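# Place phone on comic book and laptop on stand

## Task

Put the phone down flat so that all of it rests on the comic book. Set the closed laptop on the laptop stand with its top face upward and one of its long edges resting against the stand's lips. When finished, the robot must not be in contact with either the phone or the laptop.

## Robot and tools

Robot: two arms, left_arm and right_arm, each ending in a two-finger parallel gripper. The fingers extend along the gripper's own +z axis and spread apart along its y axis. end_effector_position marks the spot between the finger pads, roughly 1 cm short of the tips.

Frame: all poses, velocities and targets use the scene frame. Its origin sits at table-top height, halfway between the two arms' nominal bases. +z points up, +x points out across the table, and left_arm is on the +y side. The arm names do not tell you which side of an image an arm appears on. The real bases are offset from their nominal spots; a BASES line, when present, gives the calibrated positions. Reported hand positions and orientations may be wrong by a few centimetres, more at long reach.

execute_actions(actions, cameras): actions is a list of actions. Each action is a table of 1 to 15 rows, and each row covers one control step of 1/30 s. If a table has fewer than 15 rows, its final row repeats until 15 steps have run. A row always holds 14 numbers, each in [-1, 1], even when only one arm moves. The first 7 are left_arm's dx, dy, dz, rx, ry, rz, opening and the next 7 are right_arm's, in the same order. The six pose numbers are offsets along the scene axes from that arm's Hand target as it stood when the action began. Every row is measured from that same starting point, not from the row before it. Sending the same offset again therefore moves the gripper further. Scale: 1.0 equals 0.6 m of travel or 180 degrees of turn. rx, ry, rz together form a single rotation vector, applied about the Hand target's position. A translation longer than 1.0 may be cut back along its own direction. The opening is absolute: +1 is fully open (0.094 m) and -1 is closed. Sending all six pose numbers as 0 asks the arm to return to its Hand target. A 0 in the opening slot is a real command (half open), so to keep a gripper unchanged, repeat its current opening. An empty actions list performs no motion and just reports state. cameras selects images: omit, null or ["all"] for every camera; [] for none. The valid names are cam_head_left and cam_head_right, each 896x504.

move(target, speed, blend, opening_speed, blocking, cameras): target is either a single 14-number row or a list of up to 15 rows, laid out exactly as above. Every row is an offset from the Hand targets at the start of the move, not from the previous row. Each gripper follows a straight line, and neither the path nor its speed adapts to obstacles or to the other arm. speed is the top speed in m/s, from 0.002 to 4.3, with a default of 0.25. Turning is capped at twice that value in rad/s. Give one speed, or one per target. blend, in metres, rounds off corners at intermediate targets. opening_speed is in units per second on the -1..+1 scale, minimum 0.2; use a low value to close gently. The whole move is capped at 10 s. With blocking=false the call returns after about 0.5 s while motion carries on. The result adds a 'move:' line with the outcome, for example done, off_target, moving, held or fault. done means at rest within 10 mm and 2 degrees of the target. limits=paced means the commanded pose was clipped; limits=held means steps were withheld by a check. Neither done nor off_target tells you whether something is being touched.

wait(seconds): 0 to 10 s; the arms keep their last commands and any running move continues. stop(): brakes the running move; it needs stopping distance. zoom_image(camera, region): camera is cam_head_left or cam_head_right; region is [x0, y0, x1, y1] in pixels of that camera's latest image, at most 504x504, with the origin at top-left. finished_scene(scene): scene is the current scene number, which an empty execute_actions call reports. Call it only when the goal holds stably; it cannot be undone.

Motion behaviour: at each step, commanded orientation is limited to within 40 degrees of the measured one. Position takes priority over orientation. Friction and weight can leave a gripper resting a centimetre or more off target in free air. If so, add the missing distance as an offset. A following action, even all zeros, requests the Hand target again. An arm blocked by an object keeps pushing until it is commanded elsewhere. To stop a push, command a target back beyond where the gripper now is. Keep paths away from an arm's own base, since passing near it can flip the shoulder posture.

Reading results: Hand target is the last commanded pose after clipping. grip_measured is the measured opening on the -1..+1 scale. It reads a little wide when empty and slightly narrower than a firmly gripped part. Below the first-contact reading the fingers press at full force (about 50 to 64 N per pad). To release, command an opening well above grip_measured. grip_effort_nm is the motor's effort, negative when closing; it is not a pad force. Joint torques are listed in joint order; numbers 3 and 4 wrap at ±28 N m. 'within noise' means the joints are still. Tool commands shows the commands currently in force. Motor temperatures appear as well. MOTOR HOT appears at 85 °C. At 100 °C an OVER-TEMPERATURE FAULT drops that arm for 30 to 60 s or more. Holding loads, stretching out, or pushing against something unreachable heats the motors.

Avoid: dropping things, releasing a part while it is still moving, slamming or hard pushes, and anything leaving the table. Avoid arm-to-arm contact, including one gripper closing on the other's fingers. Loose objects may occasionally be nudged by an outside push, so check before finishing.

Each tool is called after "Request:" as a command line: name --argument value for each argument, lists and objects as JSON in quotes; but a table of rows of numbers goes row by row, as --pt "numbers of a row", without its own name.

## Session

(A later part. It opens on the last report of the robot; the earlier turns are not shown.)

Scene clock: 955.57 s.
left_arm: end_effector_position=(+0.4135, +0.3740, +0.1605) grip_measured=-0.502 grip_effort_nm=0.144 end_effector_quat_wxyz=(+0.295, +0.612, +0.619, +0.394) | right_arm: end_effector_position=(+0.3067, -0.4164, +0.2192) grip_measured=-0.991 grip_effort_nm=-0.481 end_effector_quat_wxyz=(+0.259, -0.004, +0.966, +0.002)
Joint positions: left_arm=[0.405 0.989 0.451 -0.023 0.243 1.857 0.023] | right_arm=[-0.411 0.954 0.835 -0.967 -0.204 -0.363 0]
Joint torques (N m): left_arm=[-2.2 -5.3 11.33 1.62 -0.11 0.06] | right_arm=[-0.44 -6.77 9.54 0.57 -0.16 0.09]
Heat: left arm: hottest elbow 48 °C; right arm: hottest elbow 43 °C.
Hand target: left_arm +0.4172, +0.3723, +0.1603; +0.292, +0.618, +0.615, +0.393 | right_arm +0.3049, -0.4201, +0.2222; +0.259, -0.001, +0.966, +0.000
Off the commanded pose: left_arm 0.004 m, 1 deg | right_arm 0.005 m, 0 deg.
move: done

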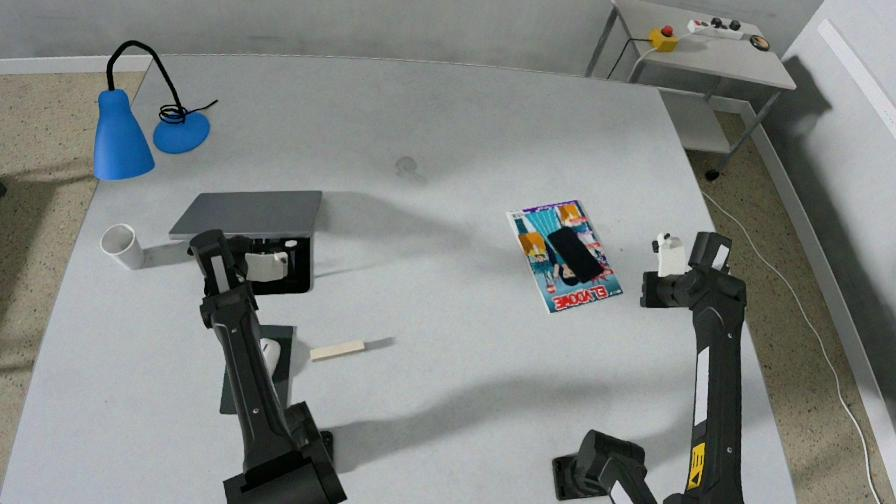

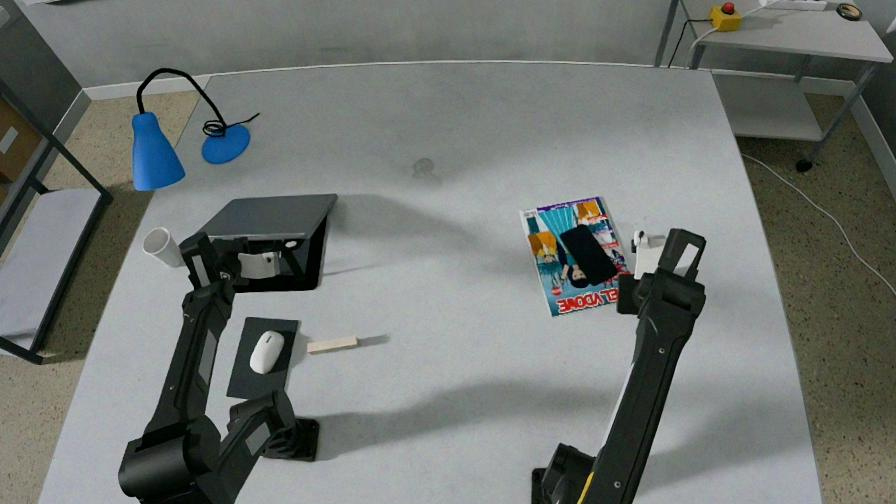

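Request:
move --pt "-0.12 -0.015 0.06 0 0 0 -0.5 0 0 0 0 0 0 -1" --pt "-0.2 -0.05 0.16 0 0 0 -0.5 0 0 0 0 0 0 -1" --speed 0.15

Request:
zoom_image --camera "cam_head_left" --region '[140, 150, 360, 310]'

Request:
zoom_image --camera "cam_head_right" --region '[150, 150, 370, 310]'

Scene clock: 961.40 s.
left_arm: end_effector_position=(+0.2918, +0.3339, +0.2093) grip_measured=-0.502 grip_effort_nm=0.134 end_effector_quat_wxyz=(+0.287, +0.626, +0.631, +0.356) | right_arm: end_effector_position=(+0.3067, -0.4164, +0.2192) grip_measured=-0.991 grip_effort_nm=-0.486 end_effector_quat_wxyz=(+0.259, -0.004, +0.966, +0.002)
Joint positions: left_arm=[0.529 0.42 0.441 -0.691 0.359 1.945 0.023] | right_arm=[-0.411 0.954 0.835 -0.967 -0.204 -0.363 0]
Joint torques (N m): left_arm=[-0.26 -1.26 19.29 1.35 0.24 0.01] | right_arm=[-0.5 -6.71 9.52 0.54 -0.17 0.09]
Heat: left arm: hottest elbow 47 °C; right arm: hottest elbow 43 °C.
Hand target: left_arm +0.2971, +0.3423, +0.2563; +0.292, +0.618, +0.615, +0.393 | right_arm +0.3049, -0.4201, +0.2222; +0.259, -0.001, +0.966, +0.000
Off the commanded pose: left_arm 0.048 m, 5 deg | right_arm 0.005 m, 0 deg.
move: off_target (left_arm)

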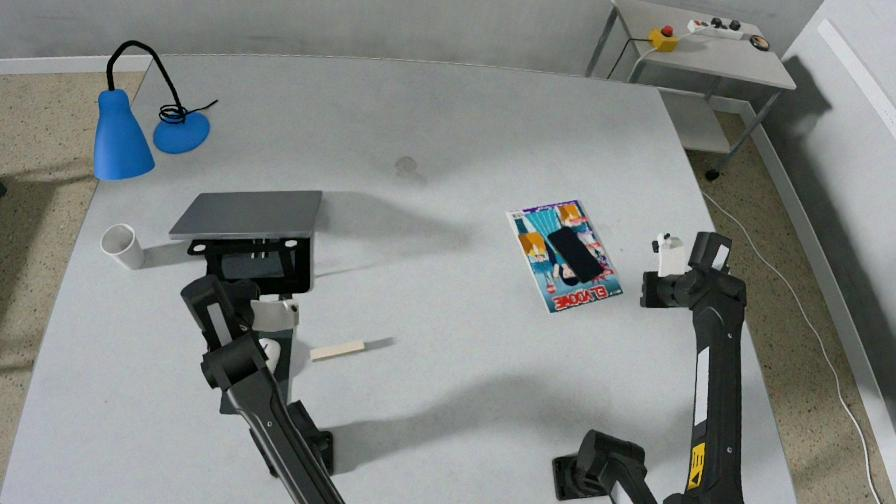

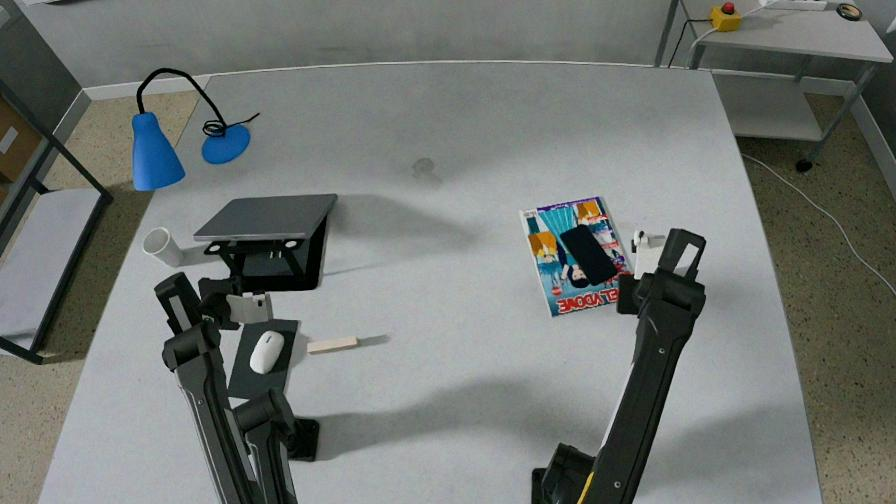

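Scaled by 2.291.

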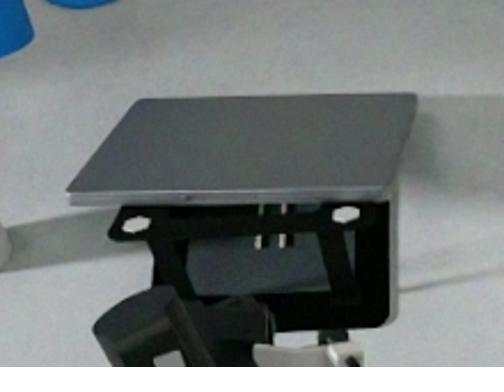

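Scaled by 2.291.

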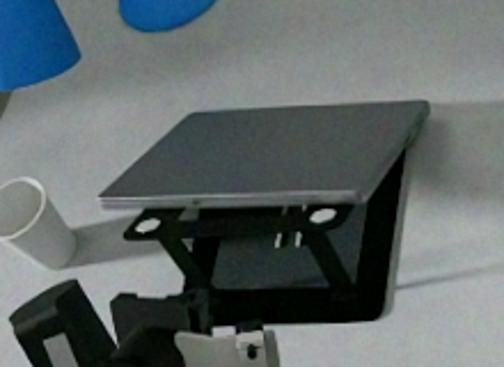

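Request:
move --target '[0.04,-0.0,0.0,-0.441,0.003,0.282,-1,0,0,0,0,0,0,-1]' --speed 0.2

Request:
zoom_image --camera "cam_head_left" --region '[140, 150, 360, 310]'

Request:
zoom_image --camera "cam_head_right" --region '[150, 150, 370, 310]'

Scene clock: 983.30 s.
left_arm: end_effector_position=(+0.3095, +0.3328, +0.2174) grip_measured=-0.981 grip_effort_nm=-0.984 end_effector_quat_wxyz=(+0.400, -0.001, +0.916, -0.014) | right_arm: end_effector_position=(+0.3067, -0.4164, +0.2192) grip_measured=-0.991 grip_effort_nm=-0.481 end_effector_quat_wxyz=(+0.259, -0.004, +0.966, +0.002)
Joint positions: left_arm=[0.527 0.602 0.571 -0.807 0.42 0.391 0.001] | right_arm=[-0.411 0.954 0.835 -0.967 -0.204 -0.363 0]
Joint torques (N m): left_arm=[-1.2 -1.38 19.03 1.05 0.14 -0.04] | right_arm=[-0.38 -6.77 9.54 0.59 -0.16 0.08]
Heat: left arm: hottest elbow 48 °C; right arm: hottest elbow 43 °C.
Hand target: left_arm +0.3212, +0.3424, +0.2565; +0.423, -0.001, +0.906, +0.001 | right_arm +0.3049, -0.4201, +0.2222; +0.259, -0.001, +0.966, +0.000
Off the commanded pose: left_arm 0.042 m, 3 deg | right_arm 0.005 m, 0 deg.
move: off_target (left_arm)

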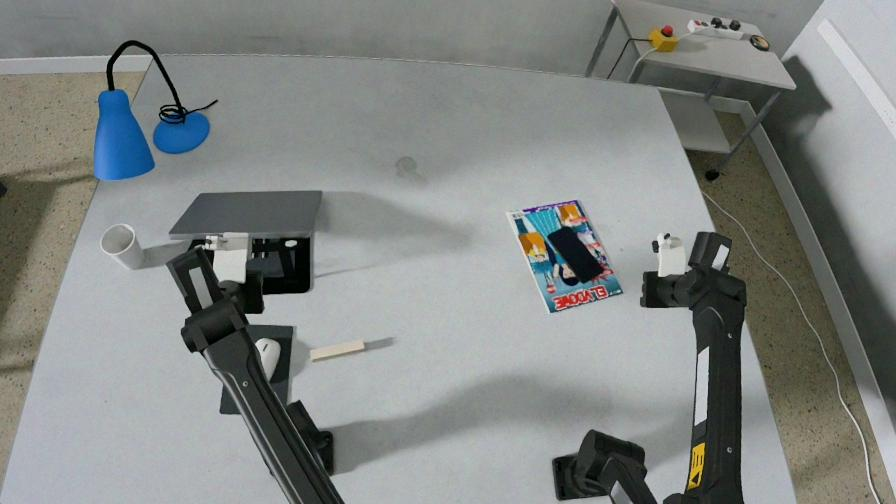

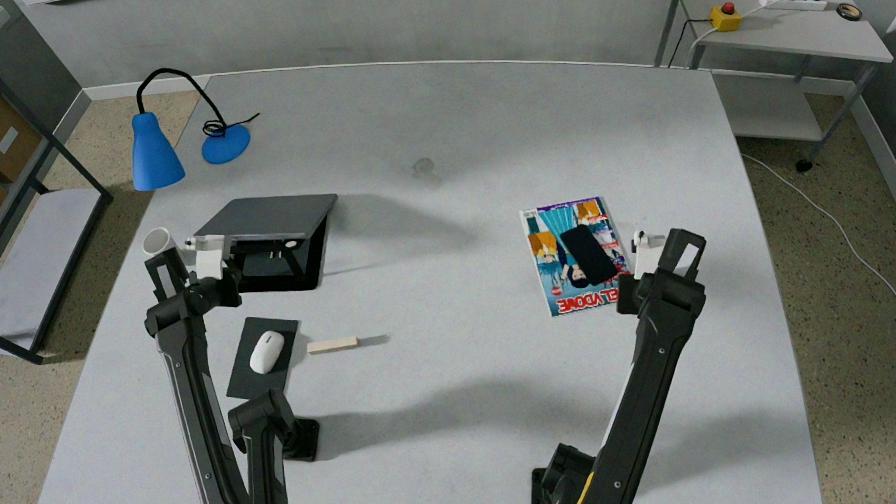

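Scaled by 2.291.

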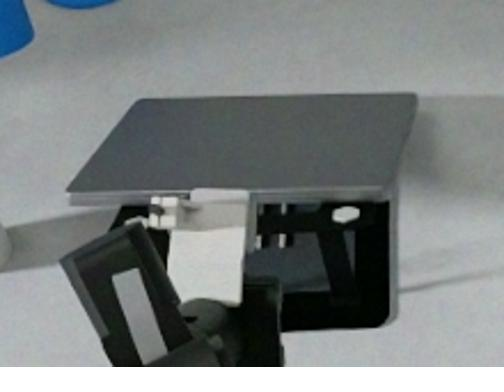

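Scaled by 2.291.

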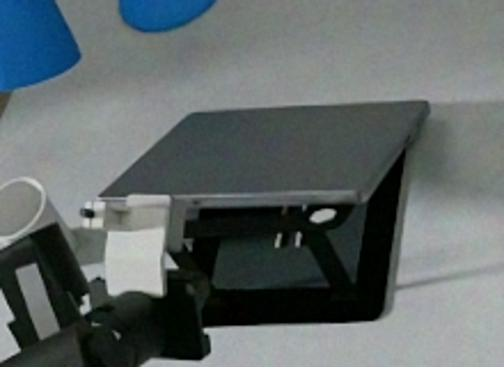

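Request:
move --target '[0.13,0.0,-0.053,0,0,0.0,-1,0,0,0,0,0,0,-1]' --speed 0.12

Request:
zoom_image --camera "cam_head_left" --region '[140, 150, 360, 310]'

Request:
zoom_image --camera "cam_head_right" --region '[150, 150, 370, 310]'

Scene clock: 988.47 s.
left_arm: end_effector_position=(+0.3725, +0.3368, +0.1844) grip_measured=-0.981 grip_effort_nm=-0.984 end_effector_quat_wxyz=(+0.388, -0.011, +0.922, -0.011) | right_arm: end_effector_position=(+0.3067, -0.4164, +0.2192) grip_measured=-0.991 grip_effort_nm=-0.486 end_effector_quat_wxyz=(+0.259, -0.004, +0.966, +0.002)
Joint positions: left_arm=[0.388 0.841 0.579 -0.561 0.305 0.272 0.001] | right_arm=[-0.411 0.954 0.835 -0.967 -0.204 -0.363 0]
Joint torques (N m): left_arm=[-2.49 -4.25 18.21 2.28 0.02 -0.08] | right_arm=[-0.38 -6.71 9.54 0.57 -0.16 0.08]
Heat: left arm: hottest elbow 48 °C; right arm: hottest elbow 43 °C.
Hand target: left_arm +0.3991, +0.3424, +0.2246; +0.423, -0.001, +0.906, +0.001 | right_arm +0.3049, -0.4201, +0.2222; +0.259, -0.001, +0.966, +0.000
Off the commanded pose: left_arm 0.049 m, 5 deg | right_arm 0.005 m, 0 deg.
move: off_target (left_arm)

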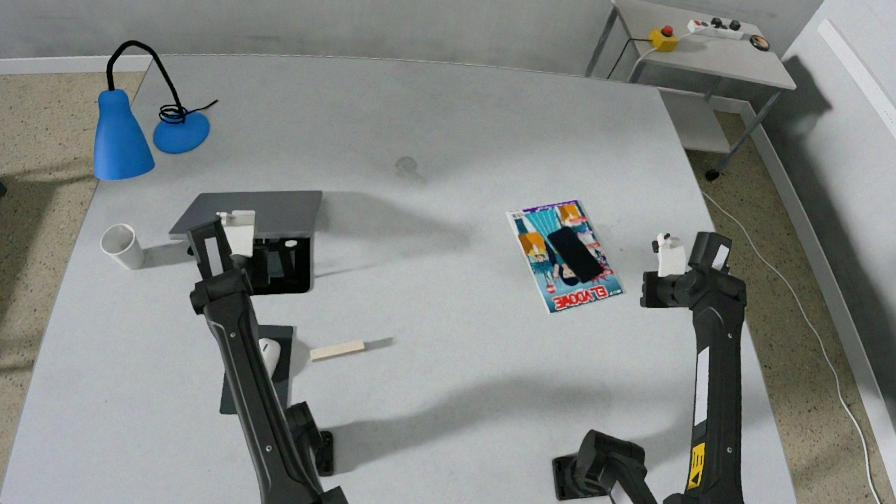

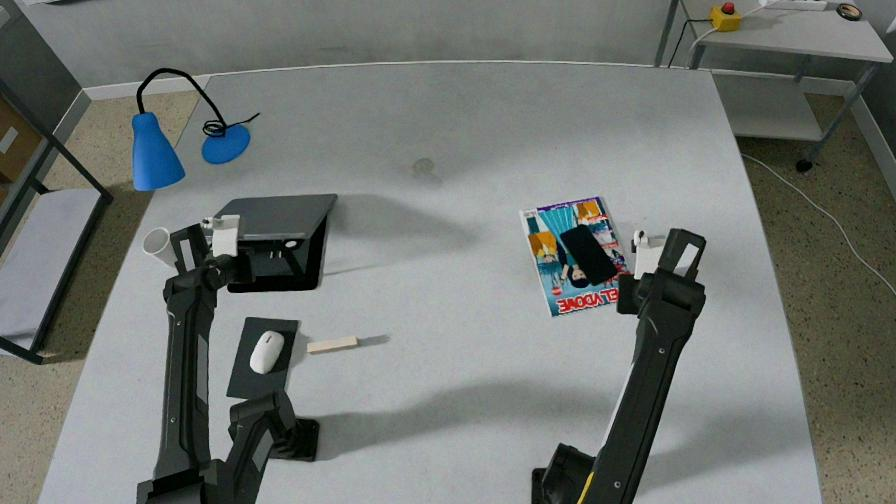

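Scaled by 2.291.

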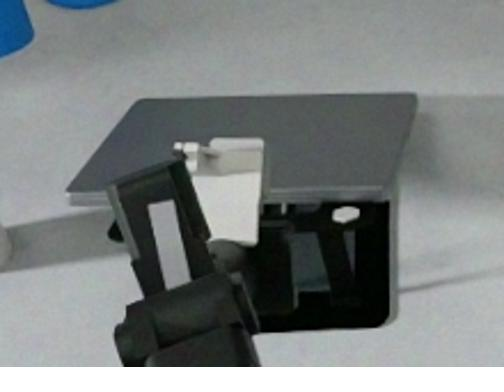

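Scaled by 2.291.

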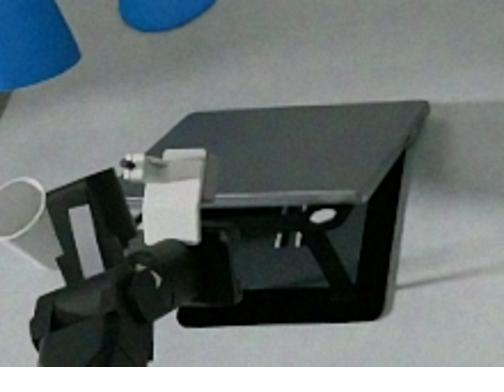

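Request:
move --target '[0.035,-0.05,-0.025,0,-0.028,0.02,-1,0,0,0,0,0,0,-1]' --speed 0.1

Request:
zoom_image --camera "cam_head_left" --region '[140, 150, 360, 310]'

Request:
zoom_image --camera "cam_head_right" --region '[150, 150, 370, 310]'

Scene clock: 994.00 s.
left_arm: end_effector_position=(+0.4167, +0.3170, +0.2124) grip_measured=-0.981 grip_effort_nm=-0.984 end_effector_quat_wxyz=(+0.459, -0.032, +0.888, +0.017) | right_arm: end_effector_position=(+0.3067, -0.4164, +0.2192) grip_measured=-0.991 grip_effort_nm=-0.486 end_effector_quat_wxyz=(+0.259, -0.004, +0.966, +0.002)
Joint positions: left_arm=[0.227 0.864 0.579 -0.338 0.149 0.108 0.001] | right_arm=[-0.411 0.954 0.835 -0.967 -0.204 -0.363 0]
Joint torques (N m): left_arm=[-3.02 -4.66 11.08 2.51 -0.05 -0.09] | right_arm=[-0.38 -6.65 9.55 0.58 -0.16 0.09]
Heat: left arm: hottest elbow 49 °C; right arm: hottest elbow 43 °C.
Hand target: left_arm +0.4201, +0.3123, +0.2096; +0.462, -0.029, +0.886, +0.014 | right_arm +0.3049, -0.4201, +0.2222; +0.259, -0.001, +0.966, +0.000
Off the commanded pose: left_arm 0.006 m, 1 deg | right_arm 0.005 m, 0 deg.
move: done

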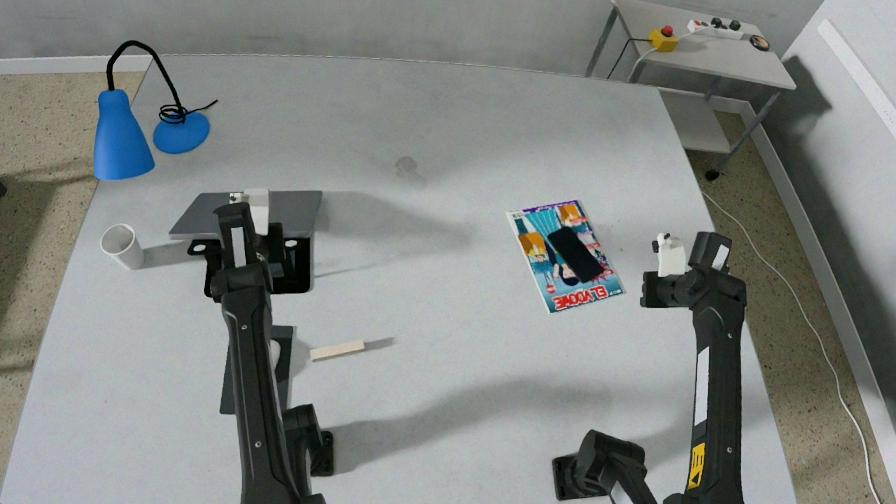

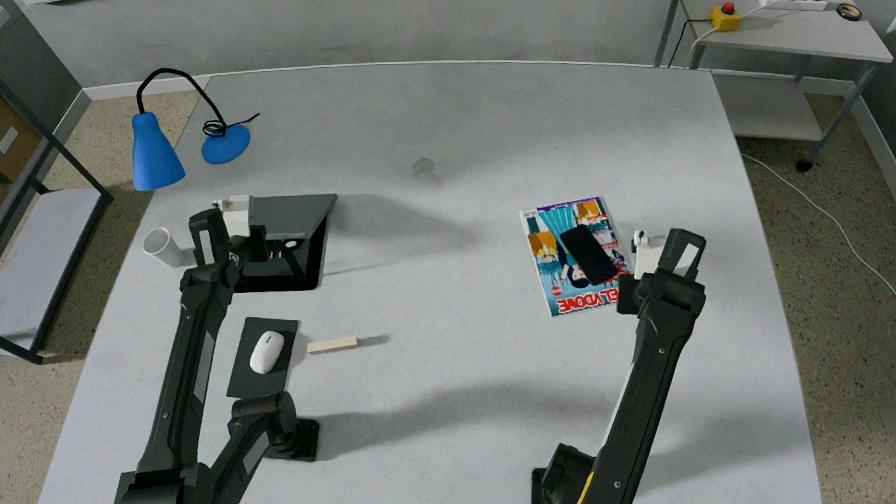

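Scaled by 2.291.

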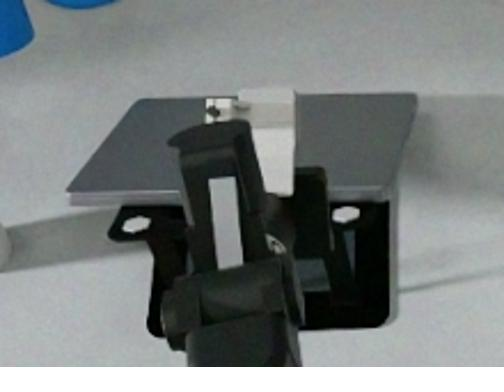

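Scaled by 2.291.

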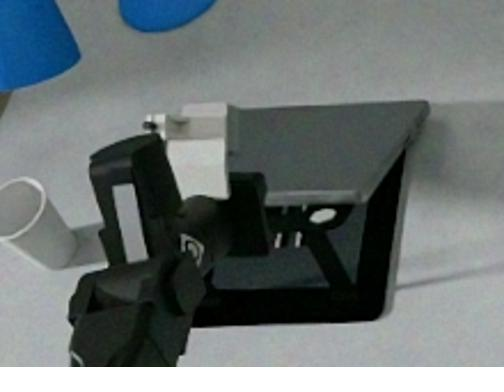

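Request:
move --target '[-0.03,-0.02,-0.08,0,0,0,-1,0,0,0,0,0,0,-1]' --speed 0.08

Request:
zoom_image --camera "cam_head_left" --region '[140, 150, 360, 310]'

Request:
zoom_image --camera "cam_head_right" --region '[150, 150, 370, 310]'

Scene clock: 998.40 s.
left_arm: end_effector_position=(+0.4007, +0.3053, +0.1633) grip_measured=-0.981 grip_effort_nm=-0.979 end_effector_quat_wxyz=(+0.458, -0.032, +0.888, +0.017) | right_arm: end_effector_position=(+0.3067, -0.4164, +0.2192) grip_measured=-0.991 grip_effort_nm=-0.486 end_effector_quat_wxyz=(+0.259, -0.004, +0.966, +0.002)
Joint positions: left_arm=[0.196 0.864 0.443 -0.204 0.123 0.09 0.001] | right_arm=[-0.411 0.954 0.835 -0.967 -0.204 -0.363 0]
Joint torques (N m): left_arm=[-2.84 -4.78 10.07 2.35 -0.05 -0.1] | right_arm=[-0.5 -6.71 9.54 0.55 -0.16 0.09]
Heat: left arm: hottest elbow 48 °C; right arm: hottest elbow 43 °C.
Hand target: left_arm +0.4021, +0.3003, +0.1615; +0.462, -0.029, +0.886, +0.014 | right_arm +0.3049, -0.4201, +0.2222; +0.259, -0.001, +0.966, +0.000
Off the commanded pose: left_arm 0.005 m, 1 deg | right_arm 0.005 m, 0 deg.
move: done

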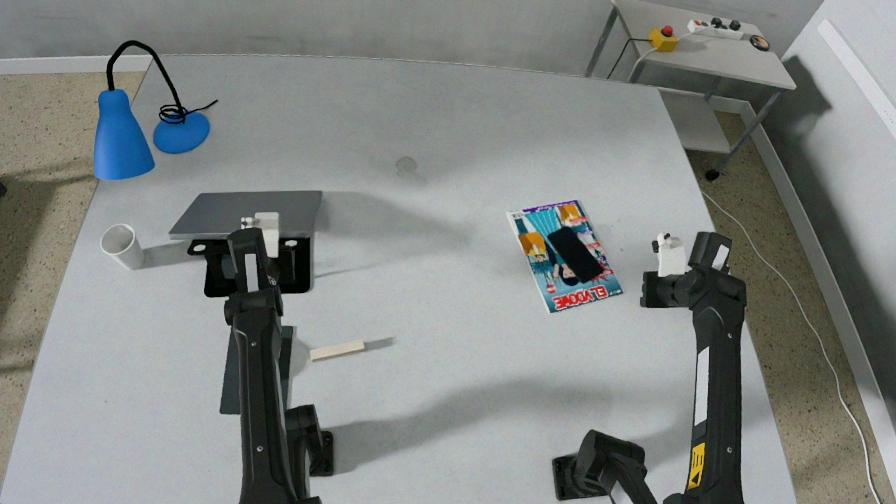

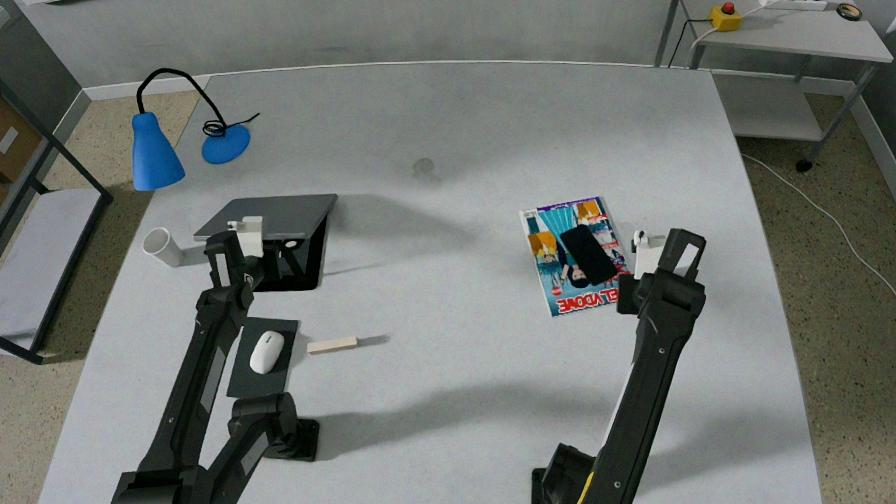

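Scaled by 2.291.

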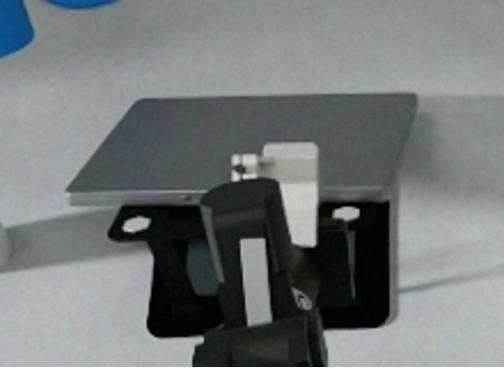

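Scaled by 2.291.

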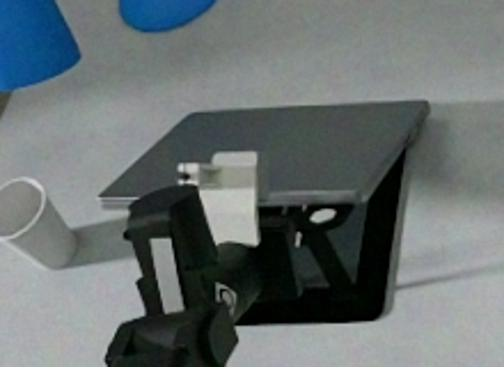

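Request:
move --target '[0.06,0.005,-0.012,0,0,0,-1,0,0,0,0,0,0,-1]' --speed 0.06

Request:
zoom_image --camera "cam_head_left" --region '[140, 150, 360, 310]'

Request:
zoom_image --camera "cam_head_right" --region '[150, 150, 370, 310]'

Scene clock: 1002.17 s.
left_arm: end_effector_position=(+0.4272, +0.3066, +0.1526) grip_measured=-0.981 grip_effort_nm=-0.984 end_effector_quat_wxyz=(+0.466, -0.032, +0.884, +0.018) | right_arm: end_effector_position=(+0.3067, -0.4164, +0.2192) grip_measured=-0.991 grip_effort_nm=-0.481 end_effector_quat_wxyz=(+0.259, -0.004, +0.966, +0.002)
Joint positions: left_arm=[0.179 0.986 0.46 -0.08 0.11 0.078 0.001] | right_arm=[-0.411 0.954 0.835 -0.967 -0.204 -0.363 0]
Joint torques (N m): left_arm=[-1.85 -3.37 13.42 1.44 -0.11 -0.06] | right_arm=[-0.44 -6.77 9.51 0.57 -0.16 0.09]
Heat: left arm: hottest elbow 48 °C; right arm: hottest elbow 43 °C.
Hand target: left_arm +0.4382, +0.3033, +0.1545; +0.462, -0.029, +0.886, +0.014 | right_arm +0.3049, -0.4201, +0.2222; +0.259, -0.001, +0.966, +0.000
Off the commanded pose: left_arm 0.012 m, 1 deg | right_arm 0.005 m, 0 deg.
move: off_target (left_arm)

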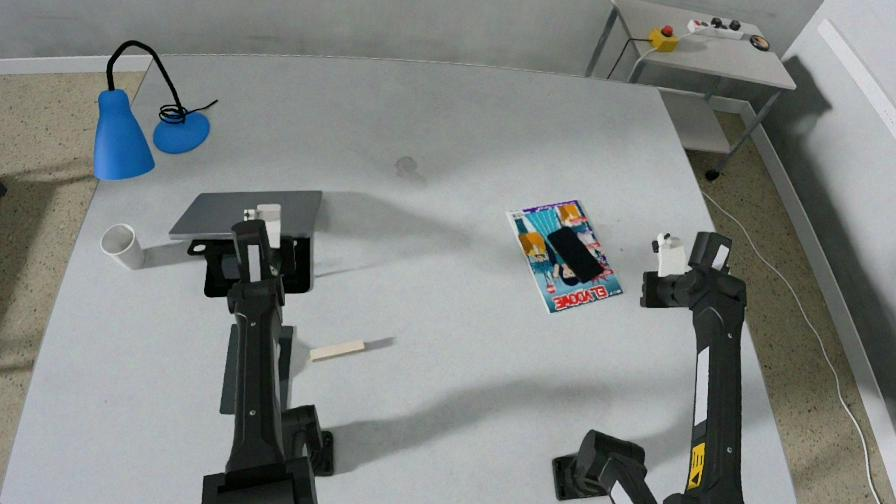

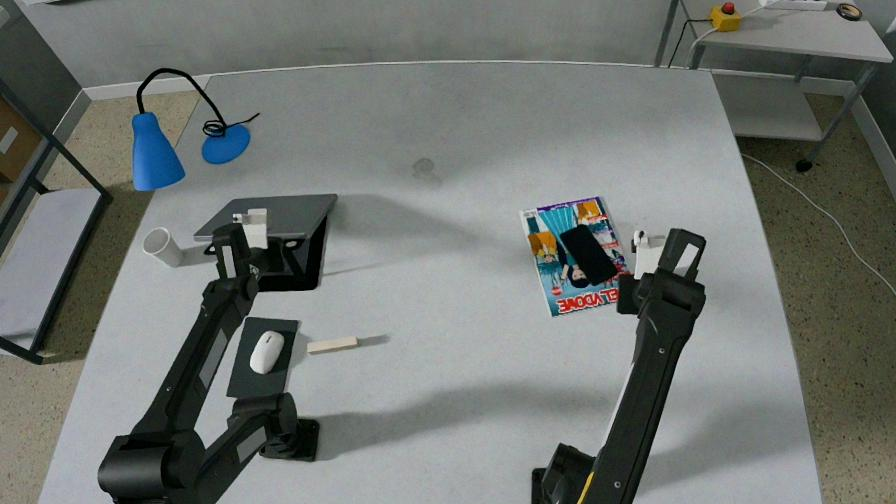

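Scaled by 2.291.

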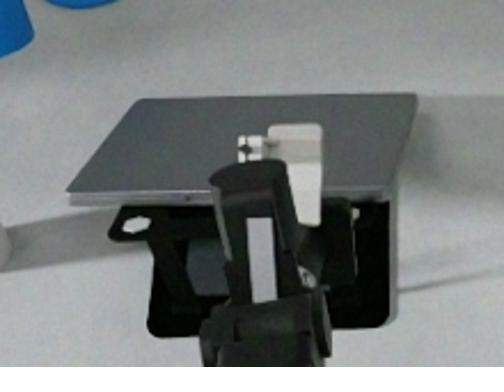

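Scaled by 2.291.

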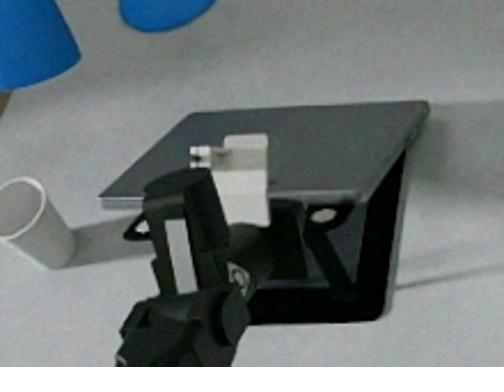

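Request:
move --target '[0.06,0.005,-0.01,0,0,0,-1,0,0,0,0,0,0,-1]' --speed 0.06

Request:
zoom_image --camera "cam_head_left" --region '[140, 150, 360, 310]'

Request:
zoom_image --camera "cam_head_right" --region '[150, 150, 370, 310]'

Scene clock: 1005.90 s.
left_arm: end_effector_position=(+0.4569, +0.3042, +0.1448) grip_measured=-0.981 grip_effort_nm=-0.979 end_effector_quat_wxyz=(+0.461, -0.027, +0.887, +0.013) | right_arm: end_effector_position=(+0.3067, -0.4164, +0.2192) grip_measured=-0.991 grip_effort_nm=-0.486 end_effector_quat_wxyz=(+0.259, -0.004, +0.966, +0.002)
Joint positions: left_arm=[0.157 1.107 0.515 -0.024 0.103 0.072 0.001] | right_arm=[-0.411 0.954 0.835 -0.967 -0.204 -0.363 0]
Joint torques (N m): left_arm=[-1.73 -4.6 14.05 1.88 -0.24 -0.06] | right_arm=[-0.38 -6.77 9.51 0.53 -0.16 0.09]
Heat: left arm: hottest elbow 48 °C; right arm: hottest elbow 43 °C.
Hand target: left_arm +0.4741, +0.3064, +0.1484; +0.462, -0.030, +0.886, +0.014 | right_arm +0.3049, -0.4201, +0.2222; +0.259, -0.001, +0.966, +0.000
Off the commanded pose: left_arm 0.018 m, 0 deg | right_arm 0.005 m, 0 deg.
move: off_target (left_arm)

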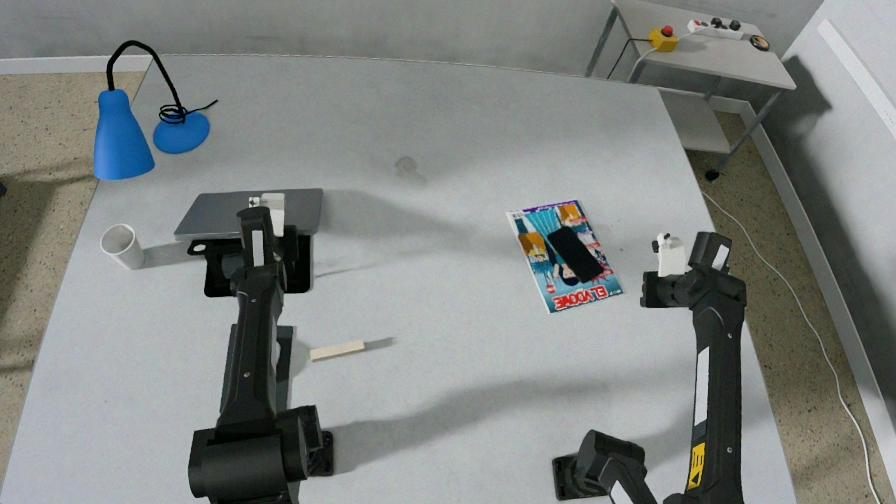

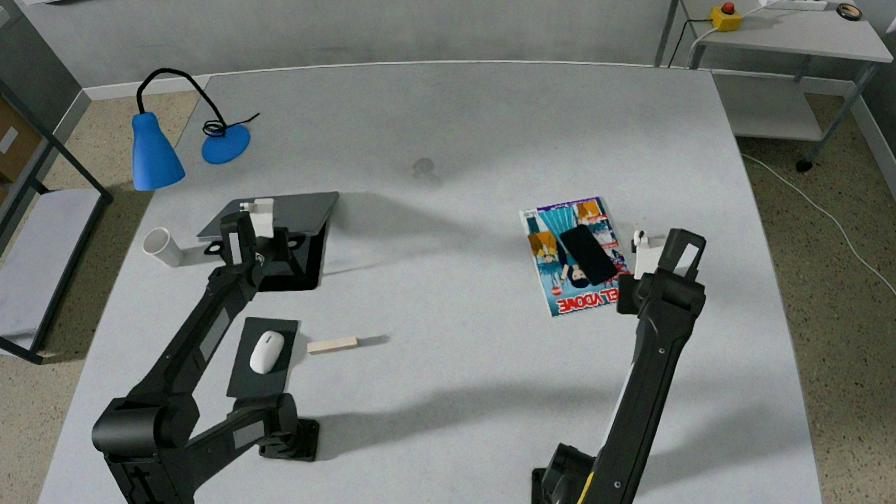

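Scaled by 2.291.

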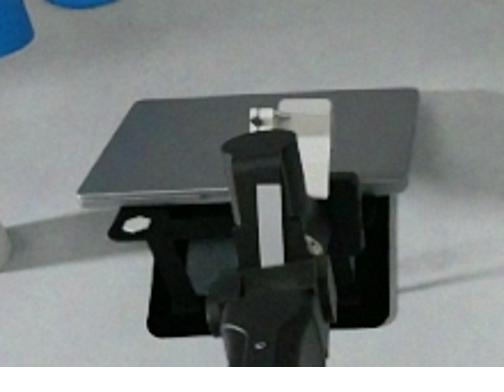

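Scaled by 2.291.

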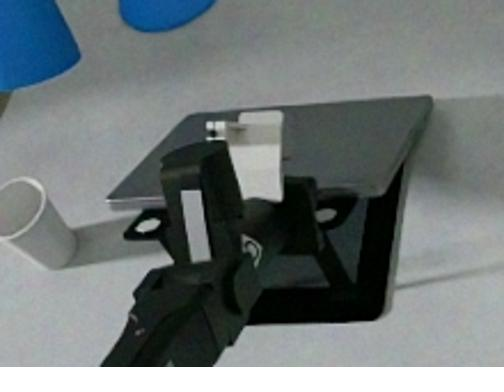

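Request:
move --pt "-0.1 0 0.05 0 0 0 -1 0 0 0 0 0 0 -1" --pt "-0.3 0 0.15 0 0 0 -1 0 0 0 0 0 0 -1" --speed 0.15

Request:
zoom_image --camera "cam_head_left" --region '[150, 160, 340, 300]'

Request:
zoom_image --camera "cam_head_right" --region '[170, 160, 360, 300]'

Scene clock: 1013.50 s.
left_arm: end_effector_position=(+0.2949, +0.3026, +0.2244) grip_measured=-0.981 grip_effort_nm=-0.984 end_effector_quat_wxyz=(+0.452, -0.030, +0.891, +0.006) | right_arm: end_effector_position=(+0.3067, -0.4164, +0.2192) grip_measured=-0.991 grip_effort_nm=-0.476 end_effector_quat_wxyz=(+0.259, -0.004, +0.966, +0.002)
Joint positions: left_arm=[0.376 0.392 0.48 -0.752 0.287 0.198 0.001] | right_arm=[-0.411 0.954 0.835 -0.967 -0.204 -0.363 0]
Joint torques (N m): left_arm=[-0.44 -1.03 13.94 1.13 0.21 0.09] | right_arm=[-0.44 -6.59 9.52 0.57 -0.16 0.09]
Heat: left arm: hottest elbow 47 °C; right arm: hottest elbow 43 °C.
Hand target: left_arm +0.2942, +0.3063, +0.2384; +0.462, -0.029, +0.886, +0.014 | right_arm +0.3049, -0.4201, +0.2222; +0.259, -0.001, +0.966, +0.000
Off the commanded pose: left_arm 0.015 m, 2 deg | right_arm 0.005 m, 0 deg.
move: off_target (left_arm)

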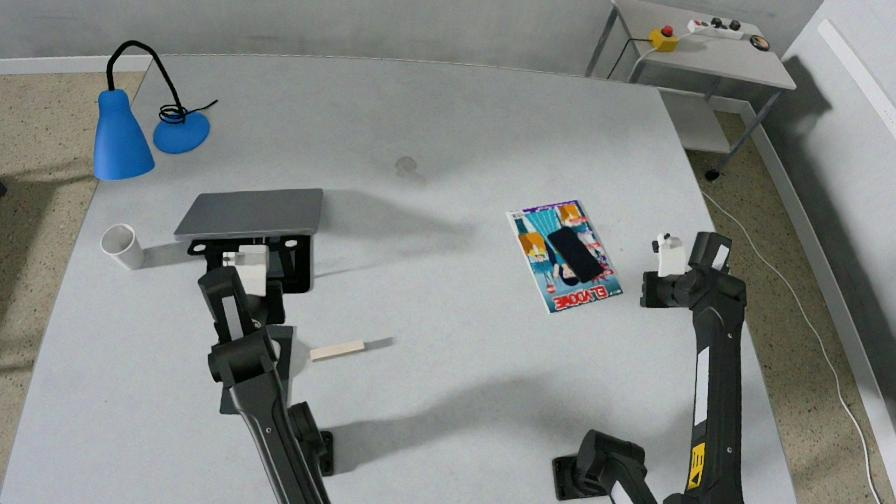

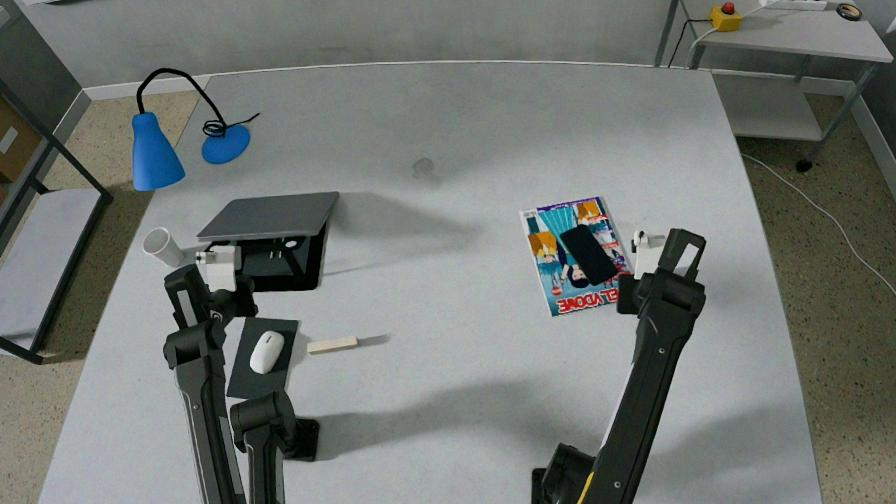

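Scaled by 2.653.

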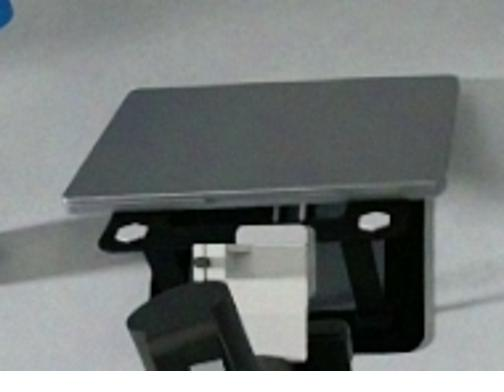

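Scaled by 2.653.

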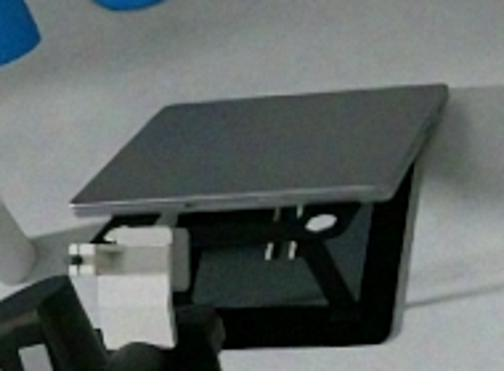

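Request:
move --pt "0.14 0.152 -0.04 0 0 0 -1 0 0 0 0 0 0 -1" --pt "0.18 0.152 -0.128 0 0 0 -1 0 0 0 0 0 0 -1" --pt "0.30 0.158 -0.15 0 0 0 -1 0 0 0 0 0 0 -1" --speed '[0.15,0.1,0.06]'

Request:
zoom_image --camera "cam_head_left" --region '[150, 160, 340, 300]'

Request:
zoom_image --camera "cam_head_right" --region '[170, 160, 360, 300]'

Scene clock: 1024.80 s.
left_arm: end_effector_position=(+0.4482, +0.4066, +0.1491) grip_measured=-0.981 grip_effort_nm=-0.984 end_effector_quat_wxyz=(+0.463, -0.041, +0.885, +0.024) | right_arm: end_effector_position=(+0.3067, -0.4164, +0.2192) grip_measured=-0.991 grip_effort_nm=-0.486 end_effector_quat_wxyz=(+0.259, -0.004, +0.966, +0.002)
Joint positions: left_arm=[0.469 1.179 0.582 -0.048 0.324 0.241 0.001] | right_arm=[-0.411 0.954 0.835 -0.967 -0.204 -0.363 0]
Joint torques (N m): left_arm=[-3.9 -3.9 14.5 1.96 0.06 -0.11] | right_arm=[-0.38 -6.71 9.52 0.58 -0.17 0.09]
Motor temperatures (°C): left_arm=[23 25 45 24 30 24 29] | right_arm=[26 31 43 25 24 23 26]
Heat: left arm: hottest elbow 45 °C; right arm: hottest elbow 43 °C.
Hand target: left_arm +0.4742, +0.4011, +0.1485; +0.462, -0.029, +0.886, +0.014 | right_arm +0.3049, -0.4201, +0.2222; +0.259, -0.001, +0.966, +0.000
Off the commanded pose: left_arm 0.027 m, 2 deg | right_arm 0.005 m, 0 deg.
move: off_target (left_arm)

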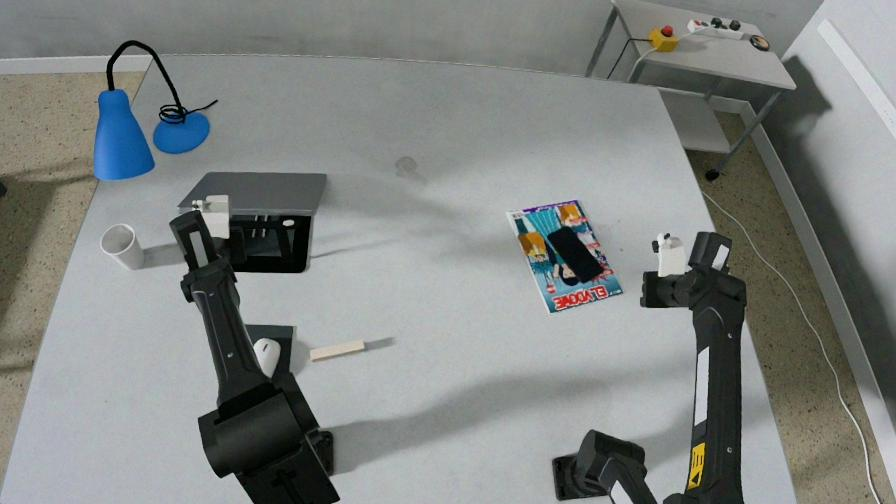

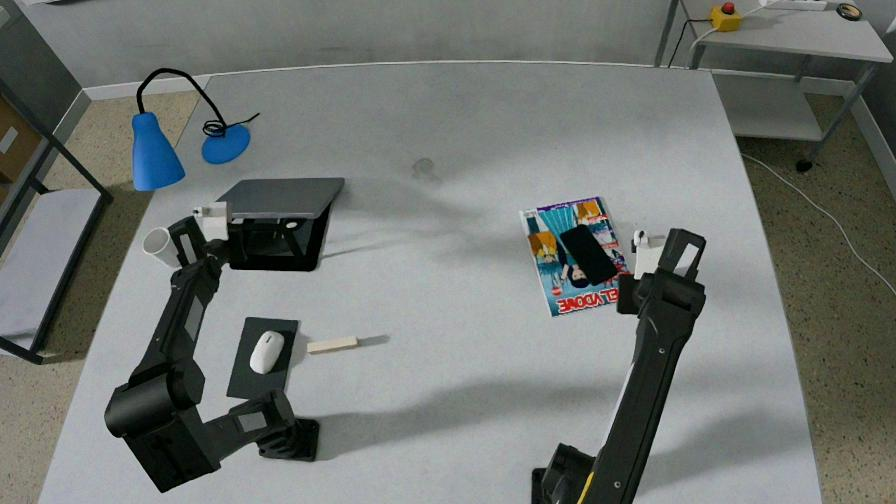

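Scaled by 2.653.

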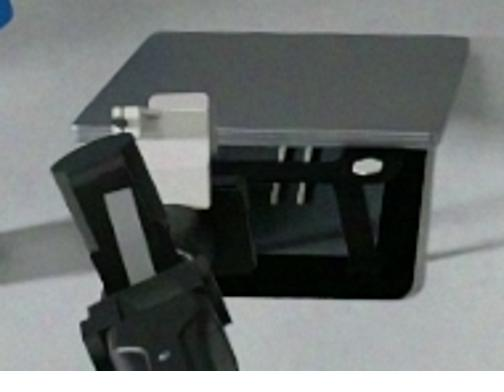

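Scaled by 2.653.

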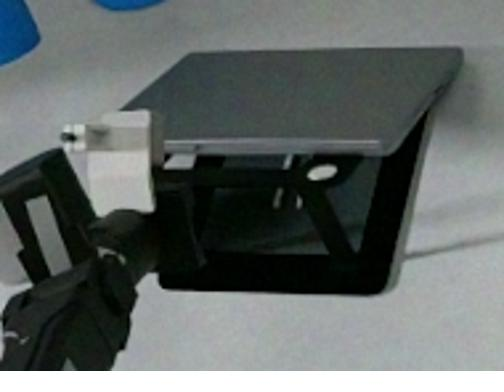

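Request:
move --pt "-0.06 -0.01 0.06 0 0 0 -1 0 0 0 0 0 0 -1" --pt "-0.3 -0.1 0.15 0 0 0 -1 0 0 0 0 0 0 -1" --speed 0.15

Request:
zoom_image --camera "cam_head_left" --region '[150, 150, 340, 290]'

Request:
zoom_image --camera "cam_head_right" --region '[170, 150, 360, 290]'

Scene clock: 1030.90 s.
left_arm: end_effector_position=(+0.2978, +0.3391, +0.2404) grip_measured=-0.981 grip_effort_nm=-0.984 end_effector_quat_wxyz=(+0.464, -0.027, +0.885, +0.011) | right_arm: end_effector_position=(+0.3067, -0.4164, +0.2192) grip_measured=-0.991 grip_effort_nm=-0.481 end_effector_quat_wxyz=(+0.259, -0.004, +0.966, +0.002)
Joint positions: left_arm=[0.588 0.473 0.53 -0.743 0.454 0.338 0.001] | right_arm=[-0.411 0.954 0.835 -0.967 -0.204 -0.363 0]
Joint torques (N m): left_arm=[-0.21 -0.97 11.45 1.26 0.28 0.06] | right_arm=[-0.38 -6.71 9.51 0.55 -0.16 0.09]
Heat: left arm: hottest elbow 45 °C; right arm: hottest elbow 43 °C.
Hand target: left_arm +0.2942, +0.3411, +0.2385; +0.462, -0.029, +0.886, +0.014 | right_arm +0.3049, -0.4201, +0.2222; +0.259, -0.001, +0.966, +0.000
Off the commanded pose: left_arm 0.005 m, 1 deg | right_arm 0.005 m, 0 deg.
move: done

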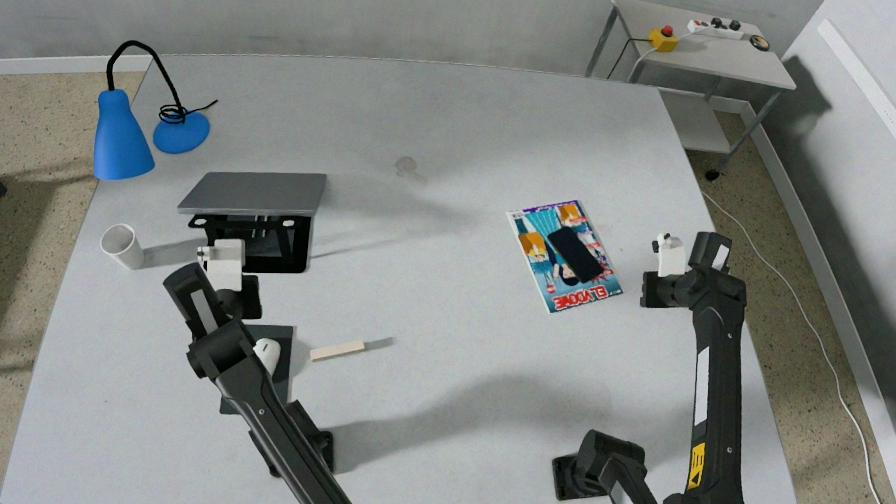

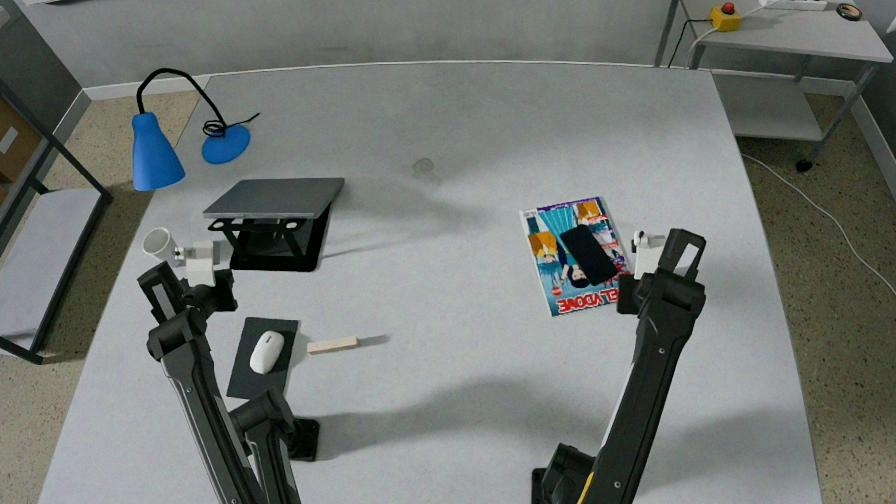

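Scaled by 2.653.

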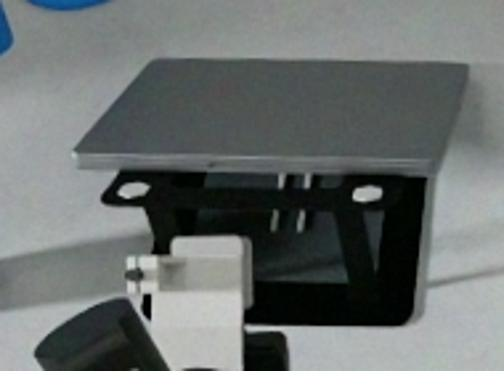

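Scaled by 2.653.

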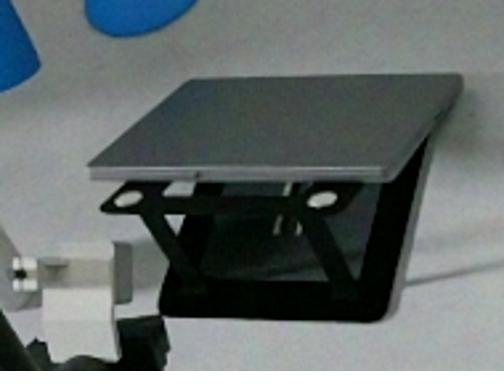

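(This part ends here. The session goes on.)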